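## Task

Pick up the packing tape roll sitting on the cart's upper tray and hang it over the shaft of one of the wall pegs facing the supply shelves, so that the peg's tip pokes out through the roll. The robot must stay upright and level; a fall or a lasting tilt counts as failure.

## Robot and tools

ROBOT. The robot is a Dexmate Vega. It has a three-wheeled mobile base and a torso made of three links (thigh, shank, chest) that fold in a Z shape through torso_hip_rad, torso_knee_rad and torso_waist_rad. The chest's forward lean equals knee minus hip minus waist. It has two 7-joint arms, each with a gripper, and a head with head_pan_rad, head_tilt_rad and head_camera_tilt_rad. The cameras are head_camera (896x560) and left_wrist_camera and right_wrist_camera (672x420 each). Each wrist camera sits on the back of its hand. From above, the robot is 0.70 m long and 0.63 m wide, or 0.91 m with the arms folded. Its front edge lies 0.35 m ahead of the base origin. A loose object may occasionally get nudged by an outside push.

FRAMES. All positions are in metres. The base frame has its origin on the floor at the base's turning point, on the centre line. x points forward, y points left and z points up. The odometry frame is the base frame as it was at the start of the scene. The printed left_hand and right_hand positions refer to a point between the fingers, 0.033 m back from the closed fingertips. In the hand's own axes, the fingers point along +z, the jaws close along y, and the back of the hand (where the camera is) faces -x. Printed hand positions become less accurate when the arm is far out.

MOVE. This tool runs a single action and then reports the robot's state, plus images from the cameras listed in "cameras". "cameras" takes a list of head_camera, left_wrist_camera, right_wrist_camera or all. [] gives no images. If it is left out, you get all images for a call with no action and none otherwise. An action is one of two kinds:
(a) "base" and/or "joints", optionally with "speeds" and "min_time_s";
(b) "target" on its own.
All motions in one action begin together.

base: holds exactly one key, and it is a relative offset from where the base last reported itself.
- translate_m: metres, forward positive, from -2 to 2.
- strafe_m: metres, left positive, from -2 to 2. The heading can drift by about 0.02 rad.
- rotate_rad: radians, counter-clockwise positive, from -3.2 to 3.2.
When the direction changes, the front wheels first re-point, which takes up to 1.1 s. A base move counts as done within 0.005 m ahead, 0.015 m sideways or 0.015 rad.

joints: a dict of absolute angles in radians, keyed by joint name.
- Torso: hip 0 to 1.57, knee 0 to 3.141, waist -1.57 to 1.57. Torso joints named together arrive together.
- Left arm: shoulder_pitch (positive swings down), shoulder_yaw -0.423 to 1.523, elbow -3.041 to 0.214 (negative bends up), wrist_pitch ±1.366 (positive tips down), wrist_yaw -1.348 to 1.087.
- Right arm: mirrored. Negative shoulder_pitch and negative wrist_pitch tip down, shoulder_yaw runs -1.523 to 0.423, and wrist_yaw runs -1.087 to 1.348.
- Roll joints: ±3.041.
- Grippers: 0 to 0.785, per-finger angle, 0 shut.
- Head: pan ±2.792 (positive left). tilt and camera_tilt are about ±1.48; positive tips down. Keep tilt at 0 or below and camera_tilt between -1.1 and 0.9 when panning, or the head can hit the chest.

speeds: caps per base key, for this action only. translate_m and strafe_m take 0.04 to 0.3 m/s; rotate_rad takes 0.1 to 0.6 rad/s.

min_time_s: 0.1 to 8 s. It sets the minimum duration of each arm and head motion.

Other motion facts: no action runs past 15 s, and a base move is cut off at 14 s. Top joint speeds are arm 0.32, torso 0.27, head 1.5 and gripper 0.75 rad/s.

target: moves one hand to an absolute pose in the base frame. It takes side ("left"/"right"); x, y, z in metres (-3 to 3); pitch_deg (90 means fingers down, 0 means level, range -30 to 95); heading_deg (0 means fingers forward, counter-clockwise positive); optional roll_deg (default 0, positive turns the hand clockwise as seen from behind). Heading and roll each run -360 to 360. Roll r and r+180 count as the same pose. line_only true demands a straight path or a refusal.
The robot must be at rest. The pose is checked against the robot's own body only, not the scene. The hand travels in a straight line of up to 45 cm if that passes the checks; otherwise it follows an arc in which every arm joint turns at once, which can swing the elbow wide or flip the hand. One target plays at most 9.9 s; if the result says "short (part of ...)", send it again. An arm within 2 cm of the body can only be moved with joints.

RESULTS. The "move" line reads done, or the worst status among the motions. The "pictures" line orders the images, which may lag slightly behind the state.
- Hand status: reached (within 10 mm and 2°), short (with the error), or refused (with the reason).
- Joint and base statuses: off_target (may still be pushing), contact_stop, time_out, contact_stop_at_<key>, not_followed (the collision check withheld the command; also "joint command not followed" or "pose unreachable"), limit_stop_at_motor_heat, unfinished.
- A contact_stop or time_out halts the whole group (torso, left arm or right arm), which then drops its targets.
- on_its_own lists motion you did not command.
- base_odometry comes from wheel counts and includes slip. turned_by_wheels and turned_by_imu are rad turned since the last report. If the IMU shows more than 0.03 rad after a straight or sideways drive, a bump is likely. base_tilt gives forward and right lean in degrees, about ±2 accurate.
- Joint torques and Motor temperatures follow the order of the arm joints.

OTHER TOOLS.
- wait: seconds (0 to 10) and optional cameras.
- zoom_image: camera plus region [x0,y0,x1,y1] in that camera's latest image pixels, at most 504x504.
- finished_scene: scene number (1 to 3). It cannot be undone, and the roll must stay on the peg afterwards without the robot.
If a move or wait is refused or interrupted by a stop, the later robot calls in the same reply are skipped. An invalid call (an unknown key) does not skip them. The robot keeps executing its last command while you think.

TORSO PRESETS (hip, knee, waist):
- stand 0.469, 1.617, 1.048 (the start posture)
- stand_high 0.78, 1.57, 0.44
- lean_20 0.52, 1.05, 0.18
- lean_45 0.52, 1.05, -0.26
- low_lean_45 0, 0, -0.79
Fold the arms before going to low_lean_45. The left fold (shoulder_pitch, shoulder_yaw, upper_arm_roll, elbow, forearm_roll, wrist_pitch, wrist_yaw) is 1, 0.5, -0.6, -2.5, 0, -0.9, 0. The right fold is -1, -0.5, 0.6, -2.5, 0, 0.9, 0.

GRIPPER. Open pads form a V. At angle a, the gap is about 0.18a-0.002 m at the wrist end, 0.24a-0.002 m at the hand point and 0.3a-0.002 m at the tips. The gripper angle does not tell you whether something is held. An object's weight sinks it about 0.02 m. A level hand carries about 4 kg.

AVOID.
- Tipping: nothing prevents a fall, and a fallen robot cannot recover.
- Letting the arms press on or strike each other, including the fingers.
- Contact torque at the load limits: 130 N m for the shoulders, 69.6 N m for upper_arm_roll and elbow, 21.7 N m for the forearm and wrist joints. Reaching a limit freezes that arm for 10 s.
- Motor heat from holding or straining: a MOTOR HOT warning appears at 65 °C, and at 80 °C the arm is stopped for 30 to 60 s.
- Driving into furniture: the base does not stop on contact.
- Dropping, slamming or throwing the roll, or letting it go while it is moving.

Each tool is called after "Call:" in YAML: its name, and indented under it one key for each argument.

## Session

Call:
move:
  cameras: ["head_camera"]

Scene clock: 0.00 s.
Joint torques (N m): no reading
Motor temperatures (°C): left_arm=[34 34 35 33 38 37 39] | right_arm=[33 32 39 34 36 34 39]
base_odometry: x=+0.000 y=+0.000 heading=+0.000
turned_by_wheels: +0.000
turned_by_imu: +0.000
base_tilt: forward=-0.7 right=-0.8
base_status: not commanded
joint_positions: torso_hip_rad=+0.469 torso_knee_rad=+1.617 torso_waist_rad=+1.048 left_shoulder_pitch_rad=+2.205 left_shoulder_yaw_rad=+0.020 left_upper_arm_roll_rad=+0.008 left_elbow_rad=-1.113 left_forearm_roll_rad=-0.008 left_wrist_pitch_rad=-0.504 left_wrist_yaw_rad=-0.013 left_gripper_rad=+0.005 right_shoulder_pitch_rad=-2.193 right_shoulder_yaw_rad=-0.017 right_upper_arm_roll_rad=+0.009 right_elbow_rad=-1.118 right_forearm_roll_rad=+0.011 right_wrist_pitch_rad=+0.500 right_wrist_yaw_rad=+0.017 right_gripper_rad=+0.005 head_pan_rad=+0.000 head_tilt_rad=+0.000 head_camera_tilt_rad=+0.000
joint_status: not commanded
chest: x=-0.0111 y=+0.0000 z=+1.4155 quat_wxyz=(+0.999, +0.000, +0.050, +0.000) (m; base frame)
left_hand: x=+0.2024 y=+0.2290 z=+0.6112 quat_wxyz=(+0.427, +0.009, +0.904, -0.006) pitch_deg=+39.4 heading_deg=-1.4 roll_deg=-0.2 back=up (m; base frame)
right_hand: x=+0.2135 y=-0.2389 z=+0.6146 quat_wxyz=(+0.433, -0.004, +0.901, +0.000) pitch_deg=+38.7 heading_deg=+0.3 roll_deg=-0.3 back=up (m; base frame)
pictures: head_camera

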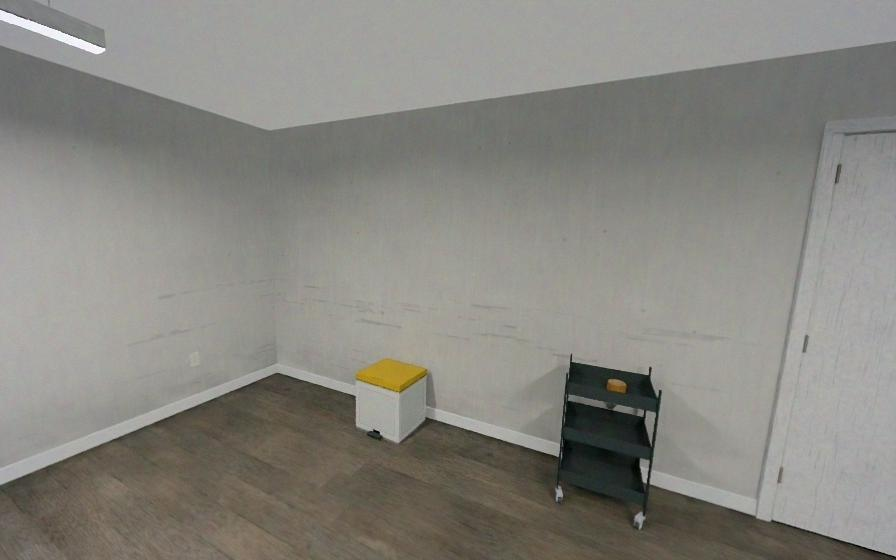

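Call:
move:
  joints: {"head_pan_rad": 1.5}
  cameras: ["head_camera"]

Call:
move:
  joints: {"head_pan_rad": 2.79}
  cameras: ["head_camera"]

Call:
move:
  joints: {"head_pan_rad": -1.5}
  cameras: ["head_camera"]

Scene clock: 6.33 s.
Joint torques (N m): left_arm=[6.1 -0.22 0.76 -2.28 -0.48 -2.88 -0.06] | right_arm=[-4.38 1.39 0.03 -3.06 -0.13 1.81 -0.07]
move: done
base_odometry: x=+0.000 y=+0.000 heading=+0.000
turned_by_wheels: +0.000
turned_by_imu: +0.000
base_tilt: forward=-0.4 right=-0.8
base_status: not commanded
joint_positions: torso_hip_rad=+0.469 torso_knee_rad=+1.617 torso_waist_rad=+1.048 left_shoulder_pitch_rad=+2.205 left_shoulder_yaw_rad=+0.020 left_upper_arm_roll_rad=+0.008 left_elbow_rad=-1.113 left_forearm_roll_rad=-0.008 left_wrist_pitch_rad=-0.504 left_wrist_yaw_rad=-0.013 left_gripper_rad=+0.005 right_shoulder_pitch_rad=-2.193 right_shoulder_yaw_rad=-0.017 right_upper_arm_roll_rad=+0.009 right_elbow_rad=-1.118 right_forearm_roll_rad=+0.011 right_wrist_pitch_rad=+0.500 right_wrist_yaw_rad=+0.017 right_gripper_rad=+0.005 head_pan_rad=+1.499 head_tilt_rad=+0.000 head_camera_tilt_rad=+0.000
joint_status: all done
chest: x=-0.0111 y=+0.0000 z=+1.4155 quat_wxyz=(+0.999, +0.000, +0.050, +0.000) (m; base frame)
left_hand: x=+0.2024 y=+0.2290 z=+0.6112 quat_wxyz=(+0.427, +0.009, +0.904, -0.006) pitch_deg=+39.4 heading_deg=-1.4 roll_deg=-0.2 back=up (m; base frame)
right_hand: x=+0.2135 y=-0.2389 z=+0.6146 quat_wxyz=(+0.433, -0.004, +0.901, +0.000) pitch_deg=+38.7 heading_deg=+0.3 roll_deg=-0.3 back=up (m; base frame)
pictures: head_camera
camera_calibration:
head_camera: T_world_to_cam=[[0.993278, -0.093671, -0.0680097, 0.202422], [-0.0717846, -0.0375335, -0.996714, 1.50926], [0.0908106, 0.994895, -0.0440054, 0.0357149], [0, 0, 0, 1]] pos_world=[-0.0959633, 0.0400764, 1.51964]

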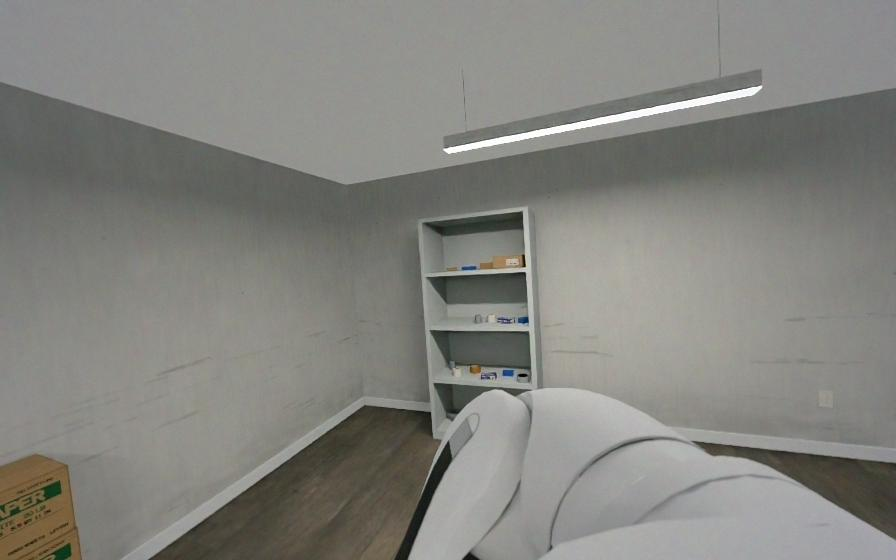

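Scene clock: 7.87 s.
Joint torques (N m): left_arm=[5.34 1.5 -0.09 -2.4 -0.5 -1.6 -0.38] | right_arm=[-5.52 1.07 0.38 -3.15 0.09 2.36 -0.12]
move: done
base_odometry: x=+0.000 y=+0.000 heading=+0.000
turned_by_wheels: +0.000
turned_by_imu: +0.000
base_tilt: forward=-0.4 right=-0.8
base_status: not commanded
joint_positions: torso_hip_rad=+0.469 torso_knee_rad=+1.617 torso_waist_rad=+1.048 left_shoulder_pitch_rad=+2.205 left_shoulder_yaw_rad=+0.020 left_upper_arm_roll_rad=+0.008 left_elbow_rad=-1.113 left_forearm_roll_rad=-0.008 left_wrist_pitch_rad=-0.504 left_wrist_yaw_rad=-0.013 left_gripper_rad=+0.005 right_shoulder_pitch_rad=-2.193 right_shoulder_yaw_rad=-0.017 right_upper_arm_roll_rad=+0.009 right_elbow_rad=-1.118 right_forearm_roll_rad=+0.011 right_wrist_pitch_rad=+0.500 right_wrist_yaw_rad=+0.017 right_gripper_rad=+0.005 head_pan_rad=+2.789 head_tilt_rad=+0.000 head_camera_tilt_rad=+0.000
joint_status: all done
chest: x=-0.0111 y=+0.0000 z=+1.4155 quat_wxyz=(+0.999, +0.000, +0.050, +0.000) (m; base frame)
left_hand: x=+0.2024 y=+0.2290 z=+0.6112 quat_wxyz=(+0.427, +0.009, +0.904, -0.006) pitch_deg=+39.4 heading_deg=-1.4 roll_deg=-0.2 back=up (m; base frame)
right_hand: x=+0.2135 y=-0.2389 z=+0.6146 quat_wxyz=(+0.433, -0.004, +0.901, +0.000) pitch_deg=+38.7 heading_deg=+0.3 roll_deg=-0.3 back=up (m; base frame)
pictures: head_camera
camera_calibration:
head_camera: T_world_to_cam=[[0.367095, 0.930169, -0.00520761, 0.0603349], [-0.0561617, 0.0165755, -0.998284, 1.51279], [-0.928486, 0.366758, 0.0583247, -0.195704], [0, 0, 0, 1]] pos_world=[-0.118896, -0.00942086, 1.52192]

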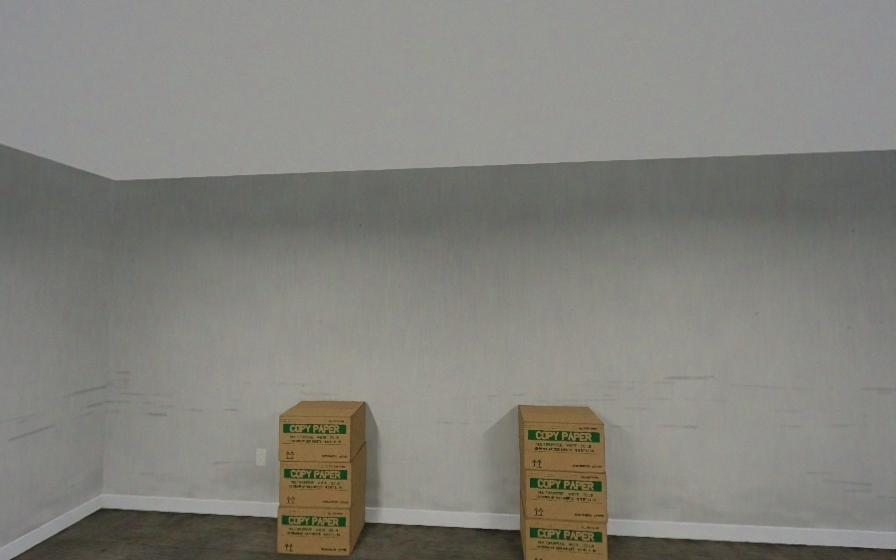

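Scene clock: 11.40 s.
Joint torques (N m): left_arm=[5.48 2.08 1.92 -1.76 0.68 -1.83 -0.05] | right_arm=[-5.37 1.81 -0.3 -1.08 0.06 2.53 -0.06]
move: done
base_odometry: x=+0.000 y=+0.000 heading=+0.000
turned_by_wheels: +0.000
turned_by_imu: +0.000
base_tilt: forward=-0.5 right=-0.9
base_status: not commanded
joint_positions: torso_hip_rad=+0.469 torso_knee_rad=+1.617 torso_waist_rad=+1.048 left_shoulder_pitch_rad=+2.205 left_shoulder_yaw_rad=+0.020 left_upper_arm_roll_rad=+0.008 left_elbow_rad=-1.113 left_forearm_roll_rad=-0.008 left_wrist_pitch_rad=-0.504 left_wrist_yaw_rad=-0.013 left_gripper_rad=+0.005 right_shoulder_pitch_rad=-2.193 right_shoulder_yaw_rad=-0.017 right_upper_arm_roll_rad=+0.009 right_elbow_rad=-1.118 right_forearm_roll_rad=+0.011 right_wrist_pitch_rad=+0.500 right_wrist_yaw_rad=+0.017 right_gripper_rad=+0.005 head_pan_rad=-1.499 head_tilt_rad=+0.000 head_camera_tilt_rad=+0.000
joint_status: all done
chest: x=-0.0111 y=+0.0000 z=+1.4155 quat_wxyz=(+0.999, +0.000, +0.050, +0.000) (m; base frame)
left_hand: x=+0.2024 y=+0.2290 z=+0.6112 quat_wxyz=(+0.427, +0.009, +0.904, -0.006) pitch_deg=+39.4 heading_deg=-1.4 roll_deg=-0.2 back=up (m; base frame)
right_hand: x=+0.2135 y=-0.2389 z=+0.6146 quat_wxyz=(+0.433, -0.004, +0.901, +0.000) pitch_deg=+38.7 heading_deg=+0.3 roll_deg=-0.3 back=up (m; base frame)
pictures: head_camera
camera_calibration:
head_camera: T_world_to_cam=[[-0.990168, -0.0489895, 0.131022, -0.24786], [-0.132718, 0.0331224, -0.9906, 1.49543], [0.0441893, -0.99825, -0.0392986, 0.0250985], [0, 0, 0, 1]] pos_world=[-0.0480605, -0.0366203, 1.51484]

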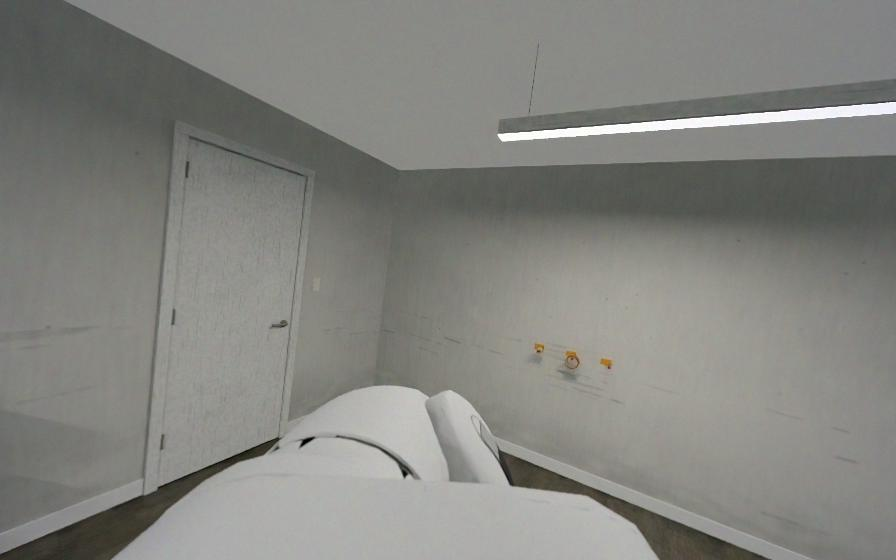

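Call:
zoom_image:
  camera: "head_camera"
  region: [520, 330, 630, 390]

Call:
move:
  joints: {"head_pan_rad": -0.5}
  cameras: ["head_camera"]

Call:
zoom_image:
  camera: "head_camera"
  region: [320, 300, 520, 480]

Scaled by 4.582 from the camera's 896x560 image, which has a finer 960x600 frame.

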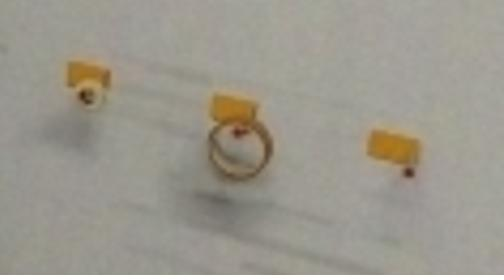

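Scene clock: 15.93 s.
Joint torques (N m): left_arm=[5.57 0.49 0.71 -3.6 0.41 -1.19 0.33] | right_arm=[-5.01 2.42 -0.49 -3.04 0.02 2.71 -0.09]
move: done
base_odometry: x=+0.000 y=+0.000 heading=+0.000
turned_by_wheels: +0.000
turned_by_imu: +0.000
base_tilt: forward=-0.5 right=-0.9
base_status: not commanded
joint_positions: torso_hip_rad=+0.469 torso_knee_rad=+1.617 torso_waist_rad=+1.048 left_shoulder_pitch_rad=+2.205 left_shoulder_yaw_rad=+0.020 left_upper_arm_roll_rad=+0.008 left_elbow_rad=-1.113 left_forearm_roll_rad=-0.008 left_wrist_pitch_rad=-0.504 left_wrist_yaw_rad=-0.013 left_gripper_rad=+0.005 right_shoulder_pitch_rad=-2.193 right_shoulder_yaw_rad=-0.017 right_upper_arm_roll_rad=+0.009 right_elbow_rad=-1.118 right_forearm_roll_rad=+0.011 right_wrist_pitch_rad=+0.500 right_wrist_yaw_rad=+0.017 right_gripper_rad=+0.005 head_pan_rad=-0.501 head_tilt_rad=+0.000 head_camera_tilt_rad=+0.000
joint_status: all done
chest: x=-0.0111 y=+0.0000 z=+1.4155 quat_wxyz=(+0.999, +0.000, +0.050, +0.000) (m; base frame)
left_hand: x=+0.2024 y=+0.2290 z=+0.6112 quat_wxyz=(+0.427, +0.009, +0.904, -0.006) pitch_deg=+39.4 heading_deg=-1.4 roll_deg=-0.2 back=up (m; base frame)
right_hand: x=+0.2135 y=-0.2389 z=+0.6146 quat_wxyz=(+0.433, -0.004, +0.901, +0.000) pitch_deg=+38.7 heading_deg=+0.3 roll_deg=-0.3 back=up (m; base frame)
pictures: head_camera
camera_calibration:
head_camera: T_world_to_cam=[[-0.493587, -0.865898, 0.0811921, -0.135147], [-0.145314, -0.00993308, -0.989336, 1.49253], [0.857471, -0.500122, -0.120925, 0.209787], [0, 0, 0, 1]] pos_world=[-0.0297074, 0.00272119, 1.51295]

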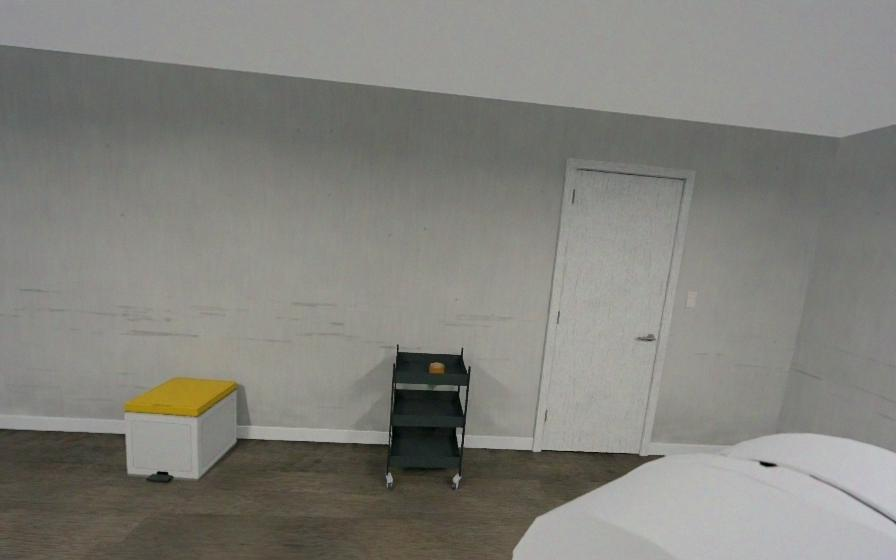

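Scaled by 2.520 from the camera's 896x560 image, which has a finer 960x600 frame.

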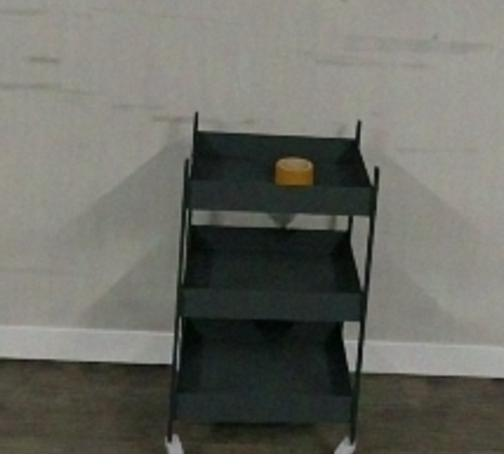

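Call:
move:
  base: {"rotate_rad": -0.43}
  joints: {"head_pan_rad": 0, "head_camera_tilt_rad": 0.5}

Call:
move:
  base: {"translate_m": 1.0}
  cameras: ["head_camera"]

Call:
zoom_image:
  camera: "head_camera"
  region: [400, 220, 650, 420]

Scene clock: 38.10 s.
Joint torques (N m): left_arm=[7.09 2.87 -0.53 -2.42 -1.03 -2.49 0.47] | right_arm=[-4.38 1.23 0.33 -2.03 -0.11 2.82 -0.21]
move: done
base_odometry: x=+0.001 y=+0.000 heading=-0.431
turned_by_wheels: -0.431
turned_by_imu: -0.430
base_tilt: forward=-0.5 right=-0.9
base_status: done
joint_positions: torso_hip_rad=+0.469 torso_knee_rad=+1.617 torso_waist_rad=+1.048 left_shoulder_pitch_rad=+2.205 left_shoulder_yaw_rad=+0.020 left_upper_arm_roll_rad=+0.008 left_elbow_rad=-1.113 left_forearm_roll_rad=-0.008 left_wrist_pitch_rad=-0.504 left_wrist_yaw_rad=-0.013 left_gripper_rad=+0.005 right_shoulder_pitch_rad=-2.193 right_shoulder_yaw_rad=-0.017 right_upper_arm_roll_rad=+0.009 right_elbow_rad=-1.118 right_forearm_roll_rad=+0.011 right_wrist_pitch_rad=+0.500 right_wrist_yaw_rad=+0.017 right_gripper_rad=+0.005 head_pan_rad=-0.001 head_tilt_rad=+0.000 head_camera_tilt_rad=+0.499
joint_status: all done
chest: x=-0.0111 y=+0.0000 z=+1.4155 quat_wxyz=(+0.999, +0.000, +0.050, +0.000) (m; base frame)
left_hand: x=+0.2024 y=+0.2290 z=+0.6112 quat_wxyz=(+0.427, +0.009, +0.904, -0.006) pitch_deg=+39.4 heading_deg=-1.4 roll_deg=-0.2 back=up (m; base frame)
right_hand: x=+0.2135 y=-0.2389 z=+0.6146 quat_wxyz=(+0.433, -0.004, +0.901, +0.000) pitch_deg=+38.7 heading_deg=+0.3 roll_deg=-0.3 back=up (m; base frame)
camera_calibration:
head_camera: T_world_to_cam=[[-0.00129269, -0.999249, 0.0387355, -0.0336695], [-0.592785, -0.0304303, -0.804786, 1.18394], [0.80536, -0.0240021, -0.5923, 0.904544], [0, 0, 0, 1]] pos_world=[-0.0267056, 0.0240945, 1.48988]

Scene clock: 43.27 s.
Joint torques (N m): left_arm=[6.15 -0.97 -0.94 -1.73 -0.07 -1.31 0.24] | right_arm=[-5.74 0.88 -0.35 -2.56 -0.01 2.69 -0.15]
move: done
base_odometry: x=+0.908 y=-0.420 heading=-0.432
turned_by_wheels: -0.002
turned_by_imu: -0.007
base_tilt: forward=-0.5 right=-0.8
base_status: done
joint_positions: torso_hip_rad=+0.469 torso_knee_rad=+1.617 torso_waist_rad=+1.048 left_shoulder_pitch_rad=+2.205 left_shoulder_yaw_rad=+0.020 left_upper_arm_roll_rad=+0.008 left_elbow_rad=-1.113 left_forearm_roll_rad=-0.008 left_wrist_pitch_rad=-0.504 left_wrist_yaw_rad=-0.013 left_gripper_rad=+0.005 right_shoulder_pitch_rad=-2.193 right_shoulder_yaw_rad=-0.017 right_upper_arm_roll_rad=+0.009 right_elbow_rad=-1.118 right_forearm_roll_rad=+0.011 right_wrist_pitch_rad=+0.500 right_wrist_yaw_rad=+0.017 right_gripper_rad=+0.005 head_pan_rad=-0.001 head_tilt_rad=+0.000 head_camera_tilt_rad=+0.499
joint_status: not commanded
chest: x=-0.0111 y=+0.0000 z=+1.4155 quat_wxyz=(+0.999, +0.000, +0.050, +0.000) (m; base frame)
left_hand: x=+0.2024 y=+0.2290 z=+0.6112 quat_wxyz=(+0.427, +0.009, +0.904, -0.006) pitch_deg=+39.4 heading_deg=-1.4 roll_deg=-0.2 back=up (m; base frame)
right_hand: x=+0.2135 y=-0.2389 z=+0.6146 quat_wxyz=(+0.433, -0.004, +0.901, +0.000) pitch_deg=+38.7 heading_deg=+0.3 roll_deg=-0.3 back=up (m; base frame)
pictures: head_camera
camera_calibration:
head_camera: T_world_to_cam=[[-0.0012891, -0.999249, 0.038733, -0.0336656], [-0.592849, -0.0304286, -0.804738, 1.18393], [0.805312, -0.0240002, -0.592365, 0.904559], [0, 0, 0, 1]] pos_world=[-0.0266065, 0.0240945, 1.48988]

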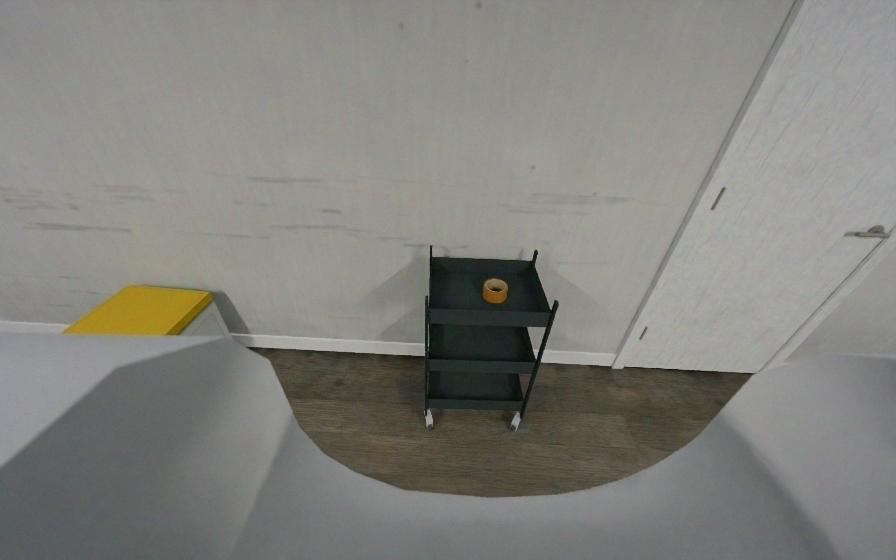

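Scaled by 2.016 from the camera's 896x560 image, which has a finer 960x600 frame.

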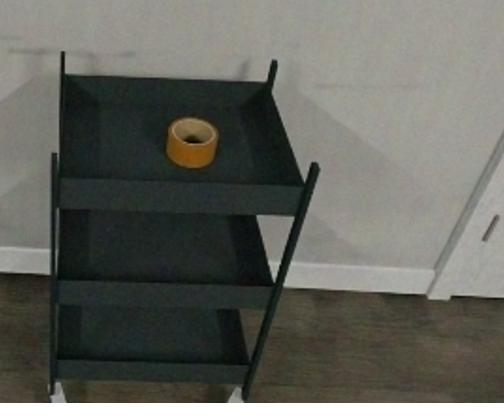

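Call:
move:
  target: {"side":"right","x":0.5,"y":-0.2,"z":0.95,"pitch_deg":90,"heading_deg":0}

Call:
move:
  base: {"translate_m": 0.3}
  joints: {"right_gripper_rad":0.6,"head_camera_tilt_rad": 0.8}
  cameras: ["head_camera","right_wrist_camera"]

Scene clock: 60.80 s.
Joint torques (N m): left_arm=[5.64 -1.24 -1.45 -3.04 0.59 -2.66 0.4] | right_arm=[30.94 -0.11 4.42 -1.97 0.51 1.02 0.19]
move: done
base_odometry: x=+0.908 y=-0.420 heading=-0.432
turned_by_wheels: +0.000
turned_by_imu: -0.001
base_tilt: forward=-0.5 right=-0.8
base_status: not commanded
joint_positions: torso_hip_rad=+0.469 torso_knee_rad=+1.617 torso_waist_rad=+1.048 left_shoulder_pitch_rad=+2.205 left_shoulder_yaw_rad=+0.020 left_upper_arm_roll_rad=+0.008 left_elbow_rad=-1.113 left_forearm_roll_rad=-0.008 left_wrist_pitch_rad=-0.504 left_wrist_yaw_rad=-0.013 left_gripper_rad=+0.005 right_shoulder_pitch_rad=-0.163 right_shoulder_yaw_rad=-0.790 right_upper_arm_roll_rad=-1.484 right_elbow_rad=-1.402 right_forearm_roll_rad=-0.343 right_wrist_pitch_rad=+0.944 right_wrist_yaw_rad=+1.345 right_gripper_rad=+0.005 head_pan_rad=-0.001 head_tilt_rad=+0.000 head_camera_tilt_rad=+0.499
joint_status: not commanded
chest: x=-0.0111 y=+0.0000 z=+1.4155 quat_wxyz=(+0.999, +0.000, +0.050, +0.000) (m; base frame)
left_hand: x=+0.2024 y=+0.2290 z=+0.6112 quat_wxyz=(+0.427, +0.009, +0.904, -0.006) pitch_deg=+39.4 heading_deg=-1.4 roll_deg=-0.2 back=up (m; base frame)
right_hand: x=+0.4990 y=-0.1972 z=+0.9489 quat_wxyz=(+0.003, -1.000, +0.000, +0.001) pitch_deg=+89.6 heading_deg=+180.0 roll_deg=+0.0 (m; base frame)
right_hand_status: reached (checked arc [the straight line was blocked; over the whole arc the hand travels 1.11 m to end 0.44 m from its start, up to 0.40 m off the straight line; right_shoulder_pitch_rad turns most, 2.03 rad; on the way or at its end the hand turns up to 180 deg from its attitude at the start], planned for 6.7 s): 3 mm and 0.4 deg off.
camera_calibration:
head_camera: T_world_to_cam=[[-0.0012891, -0.999249, 0.038733, -0.0336656], [-0.592849, -0.0304286, -0.804738, 1.18393], [0.805312, -0.0240002, -0.592365, 0.904559], [0, 0, 0, 1]] pos_world=[-0.0266065, 0.0240945, 1.48988]
left_wrist_camera: T_world_to_cam=[[-0.0319735, -0.997481, 0.0633162, 0.188866], [-0.712089, -0.0217191, -0.701753, 0.633477], [0.70136, -0.0675243, -0.709601, 0.457319], [0, 0, 0, 1]] pos_world=[0.136385, 0.233029, 0.7571]
right_wrist_camera: T_world_to_cam=[[0.00114378, 0.999281, -0.0378908, 0.236853], [0.993772, 0.00308625, 0.111391, -0.547897], [0.111427, -0.0377823, -0.993054, 1.0359], [0, 0, 0, 1]] pos_world=[0.428786, -0.195853, 1.09871]

Scene clock: 63.40 s.
Joint torques (N m): left_arm=[5.9 -0.02 2.09 -2.24 0.26 -2.57 -0.1] | right_arm=[33.52 -1.08 3.97 -1.79 0.67 0.83 0.12]
move: done
base_odometry: x=+1.180 y=-0.546 heading=-0.434
turned_by_wheels: -0.001
turned_by_imu: -0.002
base_tilt: forward=-0.6 right=-0.8
base_status: done
joint_positions: torso_hip_rad=+0.469 torso_knee_rad=+1.617 torso_waist_rad=+1.048 left_shoulder_pitch_rad=+2.205 left_shoulder_yaw_rad=+0.020 left_upper_arm_roll_rad=+0.008 left_elbow_rad=-1.113 left_forearm_roll_rad=-0.008 left_wrist_pitch_rad=-0.504 left_wrist_yaw_rad=-0.013 left_gripper_rad=+0.005 right_shoulder_pitch_rad=-0.159 right_shoulder_yaw_rad=-0.792 right_upper_arm_roll_rad=-1.487 right_elbow_rad=-1.403 right_forearm_roll_rad=-0.344 right_wrist_pitch_rad=+0.945 right_wrist_yaw_rad=+1.348 right_gripper_rad=+0.600 head_pan_rad=-0.001 head_tilt_rad=+0.000 head_camera_tilt_rad=+0.799
joint_status: all done
chest: x=-0.0111 y=+0.0000 z=+1.4155 quat_wxyz=(+0.999, +0.000, +0.050, +0.000) (m; base frame)
left_hand: x=+0.2024 y=+0.2290 z=+0.6112 quat_wxyz=(+0.427, +0.009, +0.904, -0.006) pitch_deg=+39.5 heading_deg=-1.4 roll_deg=-0.2 back=up (m; base frame)
right_hand: x=+0.4999 y=-0.1998 z=+0.9499 quat_wxyz=(+0.000, -1.000, +0.000, +0.000) pitch_deg=+90.0 heading_deg=+180.0 roll_deg=+0.0 (m; base frame)
pictures: head_camera, right_wrist_camera
camera_calibration:
head_camera: T_world_to_cam=[[0.010252, -0.999257, 0.0371626, -0.0304378], [-0.804197, -0.0303265, -0.593588, 0.854415], [0.594274, -0.0238006, -0.80391, 1.20167], [0, 0, 0, 1]] pos_world=[-0.0266894, 0.0240966, 1.47433]
right_wrist_camera: T_world_to_cam=[[0.000680442, 0.999054, -0.0434874, 0.24496], [0.993524, 0.00426557, 0.11354, -0.550601], [0.113618, -0.043283, -0.992581, 1.03412], [0, 0, 0, 1]] pos_world=[0.429374, -0.19762, 1.09962]

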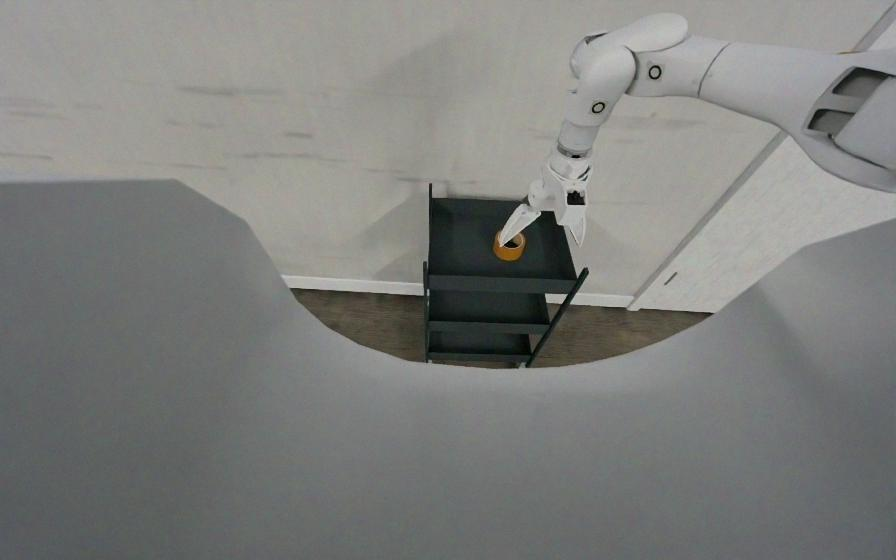

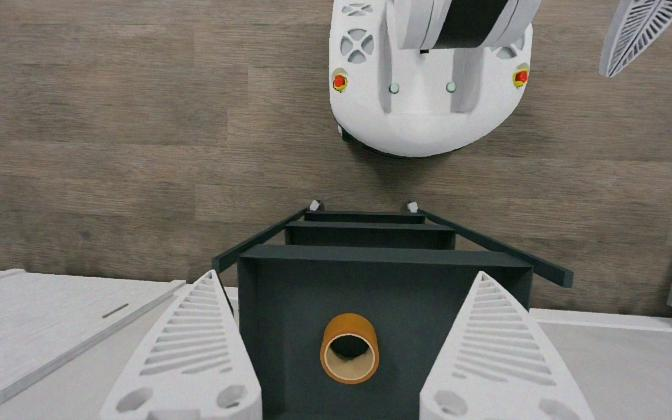

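Call:
move:
  base: {"translate_m": 0.06}

Call:
move:
  target: {"side":"right","x":0.63,"y":-0.195,"z":0.84,"pitch_deg":90,"heading_deg":0}
  cameras: ["head_camera","right_wrist_camera"]

Scene clock: 71.77 s.
Joint torques (N m): left_arm=[7.25 -0.03 1 -0.53 -0.15 -2.36 -0.19] | right_arm=[33.01 -1.8 4.98 -2.72 0.75 0.12 0.13]
move: done
base_odometry: x=+1.235 y=-0.571 heading=-0.435
turned_by_wheels: -0.001
turned_by_imu: -0.002
base_tilt: forward=-0.6 right=-0.8
base_status: done
joint_positions: torso_hip_rad=+0.469 torso_knee_rad=+1.617 torso_waist_rad=+1.048 left_shoulder_pitch_rad=+2.205 left_shoulder_yaw_rad=+0.020 left_upper_arm_roll_rad=+0.008 left_elbow_rad=-1.113 left_forearm_roll_rad=-0.008 left_wrist_pitch_rad=-0.504 left_wrist_yaw_rad=-0.013 left_gripper_rad=+0.005 right_shoulder_pitch_rad=-0.159 right_shoulder_yaw_rad=-0.792 right_upper_arm_roll_rad=-1.487 right_elbow_rad=-1.403 right_forearm_roll_rad=-0.344 right_wrist_pitch_rad=+0.945 right_wrist_yaw_rad=+1.348 right_gripper_rad=+0.600 head_pan_rad=-0.001 head_tilt_rad=+0.000 head_camera_tilt_rad=+0.799
joint_status: not commanded
chest: x=-0.0111 y=+0.0000 z=+1.4155 quat_wxyz=(+0.999, +0.000, +0.050, +0.000) (m; base frame)
left_hand: x=+0.2024 y=+0.2290 z=+0.6112 quat_wxyz=(+0.427, +0.009, +0.904, -0.006) pitch_deg=+39.5 heading_deg=-1.4 roll_deg=-0.2 back=up (m; base frame)
right_hand: x=+0.5000 y=-0.1998 z=+0.9499 quat_wxyz=(+0.000, -1.000, +0.000, +0.000) pitch_deg=+90.0 heading_deg=+180.0 roll_deg=+0.0 (m; base frame)
camera_calibration:
head_camera: T_world_to_cam=[[0.010252, -0.999257, 0.0371626, -0.0304378], [-0.804197, -0.0303265, -0.593588, 0.854415], [0.594274, -0.0238006, -0.80391, 1.20167], [0, 0, 0, 1]] pos_world=[-0.0266894, 0.0240966, 1.47433]
left_wrist_camera: T_world_to_cam=[[-0.031969, -0.997482, 0.0633125, 0.188869], [-0.712139, -0.0217149, -0.701703, 0.633444], [0.70131, -0.06752, -0.709651, 0.457363], [0, 0, 0, 1]] pos_world=[0.136385, 0.233029, 0.7571]
right_wrist_camera: T_world_to_cam=[[0.000692137, 0.999049, -0.0435865, 0.245063], [0.993524, 0.0042652, 0.11354, -0.550601], [0.113618, -0.0433828, -0.992577, 1.03409], [0, 0, 0, 1]] pos_world=[0.429374, -0.19762, 1.09962]

Scene clock: 72.07 s.
Joint torques (N m): left_arm=[6.35 -1.19 -0.19 -4.38 0.05 -1.96 0.59] | right_arm=[32.05 -1.43 4.76 -1.94 0.77 0.6 0.18]
move: refused
base_odometry: x=+1.235 y=-0.571 heading=-0.435
turned_by_wheels: +0.000
turned_by_imu: +0.000
base_tilt: forward=-0.5 right=-0.8
base_status: not commanded
joint_positions: torso_hip_rad=+0.469 torso_knee_rad=+1.617 torso_waist_rad=+1.048 left_shoulder_pitch_rad=+2.205 left_shoulder_yaw_rad=+0.020 left_upper_arm_roll_rad=+0.008 left_elbow_rad=-1.113 left_forearm_roll_rad=-0.008 left_wrist_pitch_rad=-0.504 left_wrist_yaw_rad=-0.013 left_gripper_rad=+0.005 right_shoulder_pitch_rad=-0.159 right_shoulder_yaw_rad=-0.792 right_upper_arm_roll_rad=-1.487 right_elbow_rad=-1.403 right_forearm_roll_rad=-0.344 right_wrist_pitch_rad=+0.945 right_wrist_yaw_rad=+1.348 right_gripper_rad=+0.600 head_pan_rad=-0.001 head_tilt_rad=+0.000 head_camera_tilt_rad=+0.799
joint_status: not commanded
chest: x=-0.0111 y=+0.0000 z=+1.4155 quat_wxyz=(+0.999, +0.000, +0.050, +0.000) (m; base frame)
left_hand: x=+0.2024 y=+0.2290 z=+0.6112 quat_wxyz=(+0.427, +0.009, +0.904, -0.006) pitch_deg=+39.5 heading_deg=-1.4 roll_deg=-0.2 back=up (m; base frame)
right_hand: x=+0.5000 y=-0.1998 z=+0.9499 quat_wxyz=(+0.000, -1.000, +0.000, +0.000) pitch_deg=+90.0 heading_deg=+180.0 roll_deg=+0.0 (m; base frame)
right_hand_status: refused: no posture of the arm gets there (right_wrist_pitch_rad at its limit): the closest leaves the hand 2.6 cm and 11 deg from the pose. Nothing moved. At pitch 75 a posture exists at this place; the way there is not checked.
pictures: head_camera, right_wrist_camera
camera_calibration:
head_camera: T_world_to_cam=[[0.010252, -0.999257, 0.0371626, -0.0304378], [-0.804197, -0.0303265, -0.593588, 0.854415], [0.594274, -0.0238006, -0.80391, 1.20167], [0, 0, 0, 1]] pos_world=[-0.0266894, 0.0240966, 1.47433]
right_wrist_camera: T_world_to_cam=[[0.000692137, 0.999049, -0.0435865, 0.245063], [0.993524, 0.0042652, 0.11354, -0.550601], [0.113618, -0.0433828, -0.992577, 1.03409], [0, 0, 0, 1]] pos_world=[0.429374, -0.19762, 1.09962]

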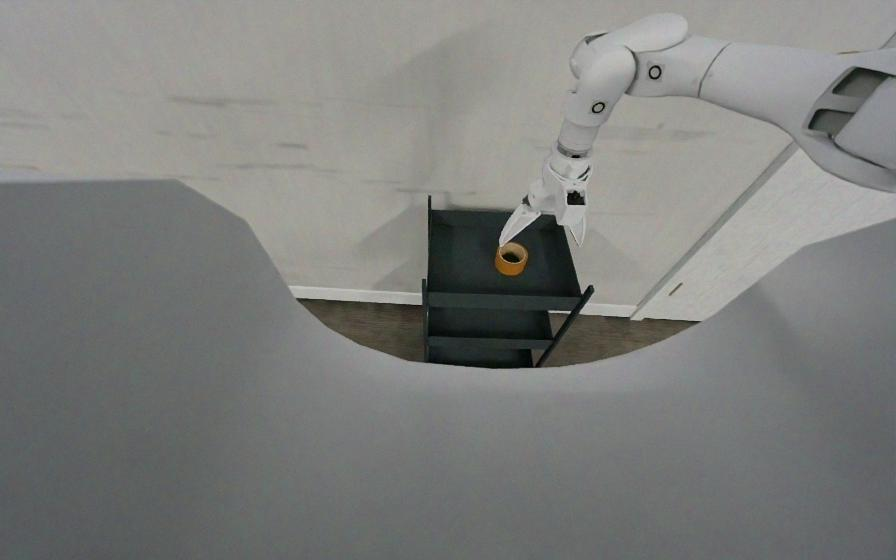

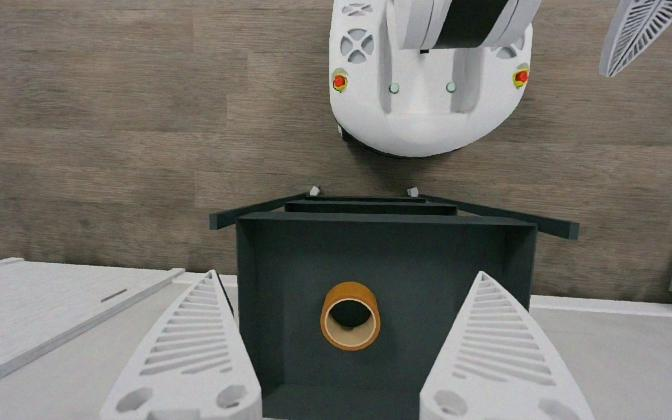

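Call:
move:
  target: {"side":"right","x":0.45,"y":-0.2,"z":1.15,"pitch_deg":75,"heading_deg":180}

Call:
move:
  joints: {"torso_waist_rad":0.6}

Call:
move:
  target: {"side":"right","x":0.63,"y":-0.195,"z":0.84,"pitch_deg":90,"heading_deg":0}
  cameras: ["head_camera","right_wrist_camera"]

Scene clock: 78.47 s.
Joint torques (N m): left_arm=[5.09 3.14 -0.45 -2.39 0.59 -1.45 -0.16] | right_arm=[31.84 -1.59 4.42 -2.72 0.69 0.54 0.05]
move: refused
base_odometry: x=+1.235 y=-0.571 heading=-0.435
turned_by_wheels: +0.000
turned_by_imu: +0.000
base_tilt: forward=-0.7 right=-0.9
base_status: not commanded
joint_positions: torso_hip_rad=+0.469 torso_knee_rad=+1.617 torso_waist_rad=+1.048 left_shoulder_pitch_rad=+2.205 left_shoulder_yaw_rad=+0.020 left_upper_arm_roll_rad=+0.008 left_elbow_rad=-1.113 left_forearm_roll_rad=-0.008 left_wrist_pitch_rad=-0.504 left_wrist_yaw_rad=-0.013 left_gripper_rad=+0.005 right_shoulder_pitch_rad=-0.159 right_shoulder_yaw_rad=-0.792 right_upper_arm_roll_rad=-1.487 right_elbow_rad=-1.403 right_forearm_roll_rad=-0.344 right_wrist_pitch_rad=+0.945 right_wrist_yaw_rad=+1.348 right_gripper_rad=+0.600 head_pan_rad=-0.001 head_tilt_rad=+0.000 head_camera_tilt_rad=+0.799
joint_status: not commanded
chest: x=-0.0111 y=+0.0000 z=+1.4155 quat_wxyz=(+0.999, +0.000, +0.050, +0.000) (m; base frame)
left_hand: x=+0.2024 y=+0.2290 z=+0.6112 quat_wxyz=(+0.427, +0.009, +0.904, -0.006) pitch_deg=+39.5 heading_deg=-1.4 roll_deg=-0.2 back=up (m; base frame)
right_hand: x=+0.5000 y=-0.1998 z=+0.9499 quat_wxyz=(+0.000, -1.000, +0.000, +0.000) pitch_deg=+90.0 heading_deg=+180.0 roll_deg=+0.0 (m; base frame)
right_hand_status: refused: no posture of the arm gets there (right_wrist_pitch_rad and right_wrist_yaw_rad at their limits): the closest leaves the hand 0.3 cm and 1 deg from the pose. Nothing moved.
camera_calibration:
head_camera: T_world_to_cam=[[0.010252, -0.999257, 0.0371626, -0.0304378], [-0.804197, -0.0303265, -0.593588, 0.854415], [0.594274, -0.0238006, -0.80391, 1.20167], [0, 0, 0, 1]] pos_world=[-0.0266894, 0.0240966, 1.47433]
left_wrist_camera: T_world_to_cam=[[-0.031969, -0.997482, 0.0633125, 0.188869], [-0.712139, -0.0217149, -0.701703, 0.633444], [0.70131, -0.06752, -0.709651, 0.457363], [0, 0, 0, 1]] pos_world=[0.136385, 0.233029, 0.7571]
right_wrist_camera: T_world_to_cam=[[0.000692137, 0.999049, -0.0435865, 0.245063], [0.993524, 0.0042652, 0.11354, -0.550601], [0.113618, -0.0433828, -0.992577, 1.03409], [0, 0, 0, 1]] pos_world=[0.429374, -0.19762, 1.09962]

not run: a stop came earlier in this reply.

not run: a stop came earlier in this reply.

Call:
move:
  target: {"side":"right","x":0.45,"y":-0.22,"z":1.15,"pitch_deg":60,"heading_deg":0}

Call:
move:
  joints: {"torso_waist_rad":0.6}

Call:
move:
  target: {"side":"right","x":0.63,"y":-0.195,"z":0.84,"pitch_deg":90,"heading_deg":0}
  cameras: ["head_camera","right_wrist_camera"]

Scene clock: 87.00 s.
Joint torques (N m): left_arm=[4.7 0.43 2.91 -3.01 -0.32 -2.05 0.44] | right_arm=[23.46 0.28 2.91 -0.77 -0.61 -0.59 0.07]
move: done
base_odometry: x=+1.235 y=-0.571 heading=-0.435
turned_by_wheels: +0.000
turned_by_imu: -0.001
base_tilt: forward=-0.6 right=-0.8
base_status: not commanded
joint_positions: torso_hip_rad=+0.469 torso_knee_rad=+1.617 torso_waist_rad=+1.048 left_shoulder_pitch_rad=+2.205 left_shoulder_yaw_rad=+0.020 left_upper_arm_roll_rad=+0.008 left_elbow_rad=-1.113 left_forearm_roll_rad=-0.008 left_wrist_pitch_rad=-0.504 left_wrist_yaw_rad=-0.013 left_gripper_rad=+0.005 right_shoulder_pitch_rad=+0.422 right_shoulder_yaw_rad=-1.489 right_upper_arm_roll_rad=-1.770 right_elbow_rad=-2.561 right_forearm_roll_rad=-0.445 right_wrist_pitch_rad=+0.452 right_wrist_yaw_rad=+1.348 right_gripper_rad=+0.600 head_pan_rad=-0.001 head_tilt_rad=+0.000 head_camera_tilt_rad=+0.799
joint_status: not commanded
chest: x=-0.0111 y=+0.0000 z=+1.4155 quat_wxyz=(+0.999, +0.000, +0.050, +0.000) (m; base frame)
left_hand: x=+0.2024 y=+0.2290 z=+0.6112 quat_wxyz=(+0.427, +0.009, +0.904, -0.006) pitch_deg=+39.5 heading_deg=-1.4 roll_deg=-0.2 back=up (m; base frame)
right_hand: x=+0.4503 y=-0.2200 z=+1.1491 quat_wxyz=(+0.000, -0.966, +0.000, -0.258) pitch_deg=+60.1 heading_deg=+0.0 roll_deg=+0.0 back=down (m; base frame)
right_hand_status: reached (straight line, planned for 4.1 s): 1 mm and 0.1 deg off.
camera_calibration:
head_camera: T_world_to_cam=[[0.010252, -0.999257, 0.0371626, -0.0304378], [-0.804197, -0.0303265, -0.593588, 0.854415], [0.594274, -0.0238006, -0.80391, 1.20167], [0, 0, 0, 1]] pos_world=[-0.0266894, 0.0240966, 1.47433]
left_wrist_camera: T_world_to_cam=[[-0.031969, -0.997482, 0.0633125, 0.188869], [-0.712139, -0.0217149, -0.701703, 0.633444], [0.70131, -0.06752, -0.709651, 0.457363], [0, 0, 0, 1]] pos_world=[0.136385, 0.233029, 0.7571]
right_wrist_camera: T_world_to_cam=[[0.0222884, 0.999026, -0.0380907, 0.257873], [0.804918, 0.00466605, 0.593368, -0.9902], [0.592968, -0.0438851, -0.804029, 0.80403], [0, 0, 0, 1]] pos_world=[0.314518, -0.217716, 1.24384]

Scene clock: 89.93 s.
Joint torques (N m): left_arm=[17.9 0.23 0.89 0.26 0.04 -0.61 0.27] | right_arm=[22.78 -1.38 2.29 -2.01 0.15 -0.77 -0.09]
move: done
base_odometry: x=+1.235 y=-0.571 heading=-0.435
turned_by_wheels: +0.000
turned_by_imu: +0.000
base_tilt: forward=-0.5 right=-0.7
base_status: not commanded
joint_positions: torso_hip_rad=+0.469 torso_knee_rad=+1.617 torso_waist_rad=+0.600 left_shoulder_pitch_rad=+2.205 left_shoulder_yaw_rad=+0.020 left_upper_arm_roll_rad=+0.008 left_elbow_rad=-1.113 left_forearm_roll_rad=-0.008 left_wrist_pitch_rad=-0.504 left_wrist_yaw_rad=-0.013 left_gripper_rad=+0.005 right_shoulder_pitch_rad=+0.426 right_shoulder_yaw_rad=-1.491 right_upper_arm_roll_rad=-1.772 right_elbow_rad=-2.565 right_forearm_roll_rad=-0.446 right_wrist_pitch_rad=+0.451 right_wrist_yaw_rad=+1.348 right_gripper_rad=+0.600 head_pan_rad=-0.001 head_tilt_rad=+0.000 head_camera_tilt_rad=+0.799
joint_status: all done
chest: x=+0.1847 y=+0.0000 z=+1.3774 quat_wxyz=(+0.963, +0.000, +0.271, +0.000) (m; base frame)
left_hand: x=+0.0288 y=+0.2290 z=+0.5600 quat_wxyz=(+0.215, +0.008, +0.976, -0.008) pitch_deg=+65.1 heading_deg=-2.5 roll_deg=-1.6 back=up (m; base frame)
right_hand: x=+0.4853 y=-0.2199 z=+0.9384 quat_wxyz=(+0.000, -0.999, +0.000, -0.038) pitch_deg=+85.7 heading_deg=+0.3 roll_deg=+0.3 (m; base frame)
camera_calibration:
head_camera: T_world_to_cam=[[0.0253343, -0.999257, 0.0290591, -0.0226504], [-0.981925, -0.0303279, -0.186825, 0.461706], [0.187567, -0.0238008, -0.981963, 1.37506], [0, 0, 0, 1]] pos_world=[0.196019, 0.0240966, 1.43718]
left_wrist_camera: T_world_to_cam=[[-0.00140546, -0.997481, 0.0709164, 0.181424], [-0.945738, -0.0217168, -0.324203, 0.269298], [0.324926, -0.067524, -0.943326, 0.684409], [0, 0, 0, 1]] pos_world=[0.0325584, 0.233029, 0.720062]
right_wrist_camera: T_world_to_cam=[[0.00381663, 0.999044, -0.0435483, 0.263103], [0.982053, 0.00446736, 0.188554, -0.599495], [0.188569, -0.0434864, -0.981097, 0.976278], [0, 0, 0, 1]] pos_world=[0.403636, -0.217719, 1.08232]

Scene clock: 94.30 s.
Joint torques (N m): left_arm=[17.07 1.42 2.4 0 0.23 -0.87 -0.08] | right_arm=[13.14 2.68 11.99 -0.41 0.24 0.75 -0.28]
move: done
base_odometry: x=+1.235 y=-0.571 heading=-0.435
turned_by_wheels: +0.000
turned_by_imu: +0.000
base_tilt: forward=-0.5 right=-0.8
base_status: not commanded
joint_positions: torso_hip_rad=+0.469 torso_knee_rad=+1.617 torso_waist_rad=+0.600 left_shoulder_pitch_rad=+2.205 left_shoulder_yaw_rad=+0.020 left_upper_arm_roll_rad=+0.008 left_elbow_rad=-1.113 left_forearm_roll_rad=-0.008 left_wrist_pitch_rad=-0.504 left_wrist_yaw_rad=-0.013 left_gripper_rad=+0.005 right_shoulder_pitch_rad=+0.335 right_shoulder_yaw_rad=-0.918 right_upper_arm_roll_rad=-1.775 right_elbow_rad=-1.710 right_forearm_roll_rad=-0.487 right_wrist_pitch_rad=+0.679 right_wrist_yaw_rad=+1.117 right_gripper_rad=+0.600 head_pan_rad=-0.001 head_tilt_rad=+0.000 head_camera_tilt_rad=+0.799
joint_status: not commanded
chest: x=+0.1847 y=+0.0000 z=+1.3774 quat_wxyz=(+0.963, +0.000, +0.271, +0.000) (m; base frame)
left_hand: x=+0.0288 y=+0.2290 z=+0.5600 quat_wxyz=(+0.215, +0.008, +0.976, -0.008) pitch_deg=+65.1 heading_deg=-2.5 roll_deg=-1.6 back=up (m; base frame)
right_hand: x=+0.6294 y=-0.1953 z=+0.8404 quat_wxyz=(+0.000, -1.000, +0.000, +0.000) pitch_deg=+90.0 heading_deg=-180.0 roll_deg=+0.0 (m; base frame)
right_hand_status: reached (straight line, planned for 3.0 s): 1 mm and 0.0 deg off.
pictures: head_camera, right_wrist_camera
camera_calibration:
head_camera: T_world_to_cam=[[0.0253343, -0.999257, 0.0290591, -0.0226504], [-0.981925, -0.0303279, -0.186825, 0.461706], [0.187567, -0.0238008, -0.981963, 1.37506], [0, 0, 0, 1]] pos_world=[0.196019, 0.0240966, 1.43718]
right_wrist_camera: T_world_to_cam=[[0.000499225, 0.999017, -0.0443168, 0.236425], [0.993456, 0.00456629, 0.114127, -0.667232], [0.114218, -0.0440837, -0.992477, 0.910338], [0, 0, 0, 1]] pos_world=[0.558771, -0.193015, 0.990116]

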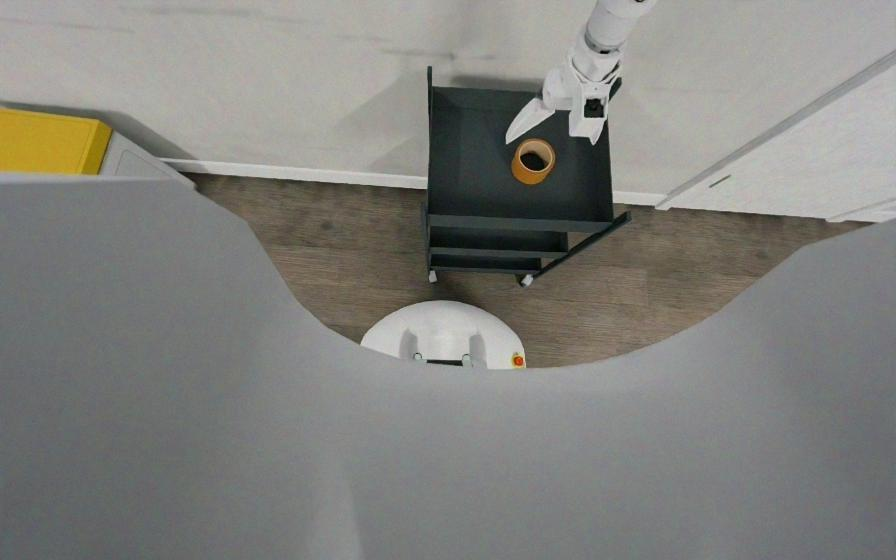

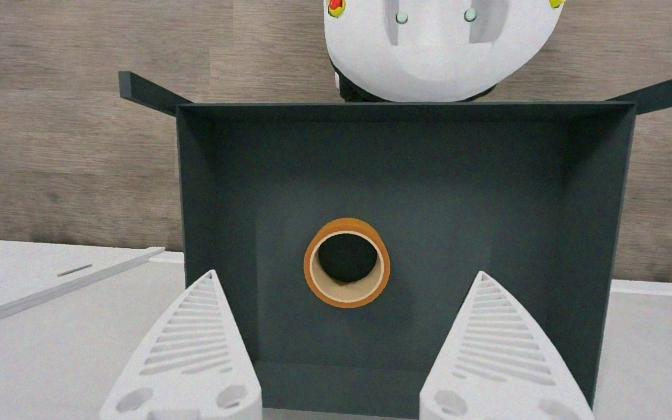

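Call:
move:
  target: {"side":"right","x":0.65,"y":-0.195,"z":0.765,"pitch_deg":90,"heading_deg":0}
  cameras: ["right_wrist_camera","head_camera"]

Scene clock: 103.27 s.
Joint torques (N m): left_arm=[15.97 -0.33 0.88 -1.18 -0.32 -2.43 0.21] | right_arm=[11.63 1.7 3.47 -0.72 0.31 -0.12 0.08]
move: done
base_odometry: x=+1.235 y=-0.571 heading=-0.435
turned_by_wheels: +0.000
turned_by_imu: -0.001
base_tilt: forward=-0.5 right=-0.8
base_status: not commanded
joint_positions: torso_hip_rad=+0.469 torso_knee_rad=+1.617 torso_waist_rad=+0.600 left_shoulder_pitch_rad=+2.205 left_shoulder_yaw_rad=+0.020 left_upper_arm_roll_rad=+0.008 left_elbow_rad=-1.113 left_forearm_roll_rad=-0.008 left_wrist_pitch_rad=-0.504 left_wrist_yaw_rad=-0.013 left_gripper_rad=+0.005 right_shoulder_pitch_rad=+0.225 right_shoulder_yaw_rad=-0.764 right_upper_arm_roll_rad=-1.789 right_elbow_rad=-1.435 right_forearm_roll_rad=-0.645 right_wrist_pitch_rad=+0.720 right_wrist_yaw_rad=+0.934 right_gripper_rad=+0.600 head_pan_rad=-0.001 head_tilt_rad=+0.000 head_camera_tilt_rad=+0.799
joint_status: not commanded
chest: x=+0.1847 y=+0.0000 z=+1.3774 quat_wxyz=(+0.963, +0.000, +0.271, +0.000) (m; base frame)
left_hand: x=+0.0288 y=+0.2290 z=+0.5600 quat_wxyz=(+0.215, +0.008, +0.976, -0.008) pitch_deg=+65.1 heading_deg=-2.5 roll_deg=-1.6 back=up (m; base frame)
right_hand: x=+0.6501 y=-0.1949 z=+0.7663 quat_wxyz=(+0.000, -1.000, +0.000, +0.000) pitch_deg=+90.0 heading_deg=+180.0 roll_deg=+0.0 (m; base frame)
right_hand_status: reached (straight line, planned for 1.2 s): 1 mm and 0.0 deg off.
pictures: head_camera, right_wrist_camera
camera_calibration:
head_camera: T_world_to_cam=[[0.0253343, -0.999257, 0.0290591, -0.0226504], [-0.981925, -0.0303279, -0.186825, 0.461706], [0.187567, -0.0238008, -0.981963, 1.37506], [0, 0, 0, 1]] pos_world=[0.196019, 0.0240966, 1.43718]
right_wrist_camera: T_world_to_cam=[[0.000751323, 0.999041, -0.0437887, 0.232205], [0.99342, 0.00426937, 0.114451, -0.67966], [0.114528, -0.0435865, -0.992463, 0.834249], [0, 0, 0, 1]] pos_world=[0.579469, -0.192719, 0.915917]

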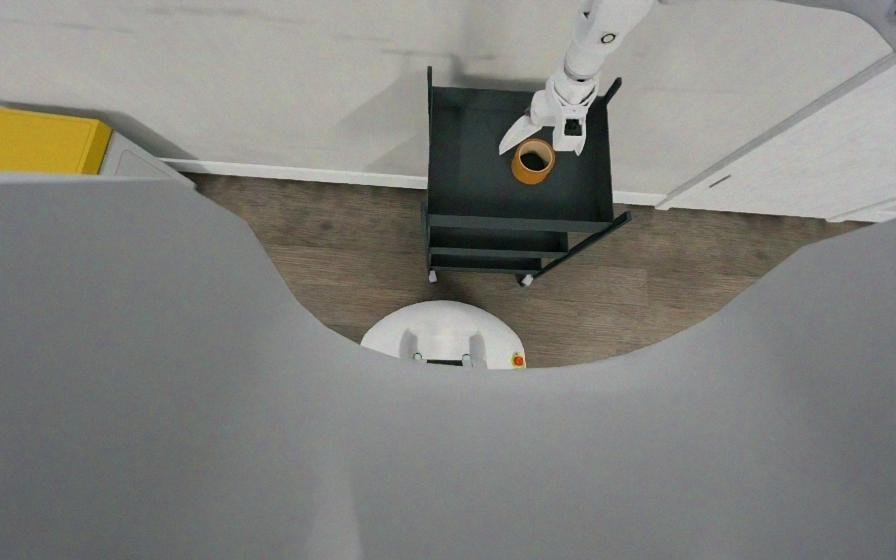

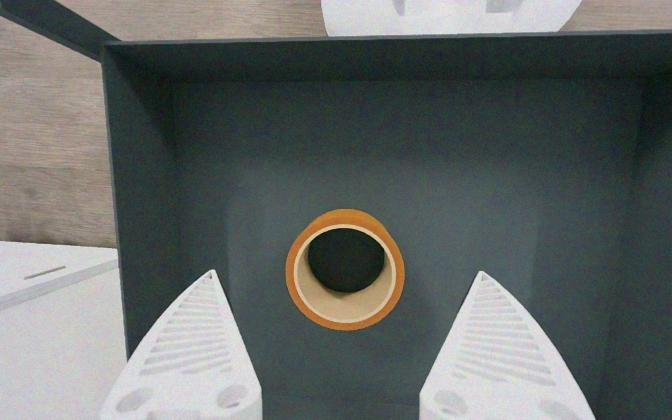

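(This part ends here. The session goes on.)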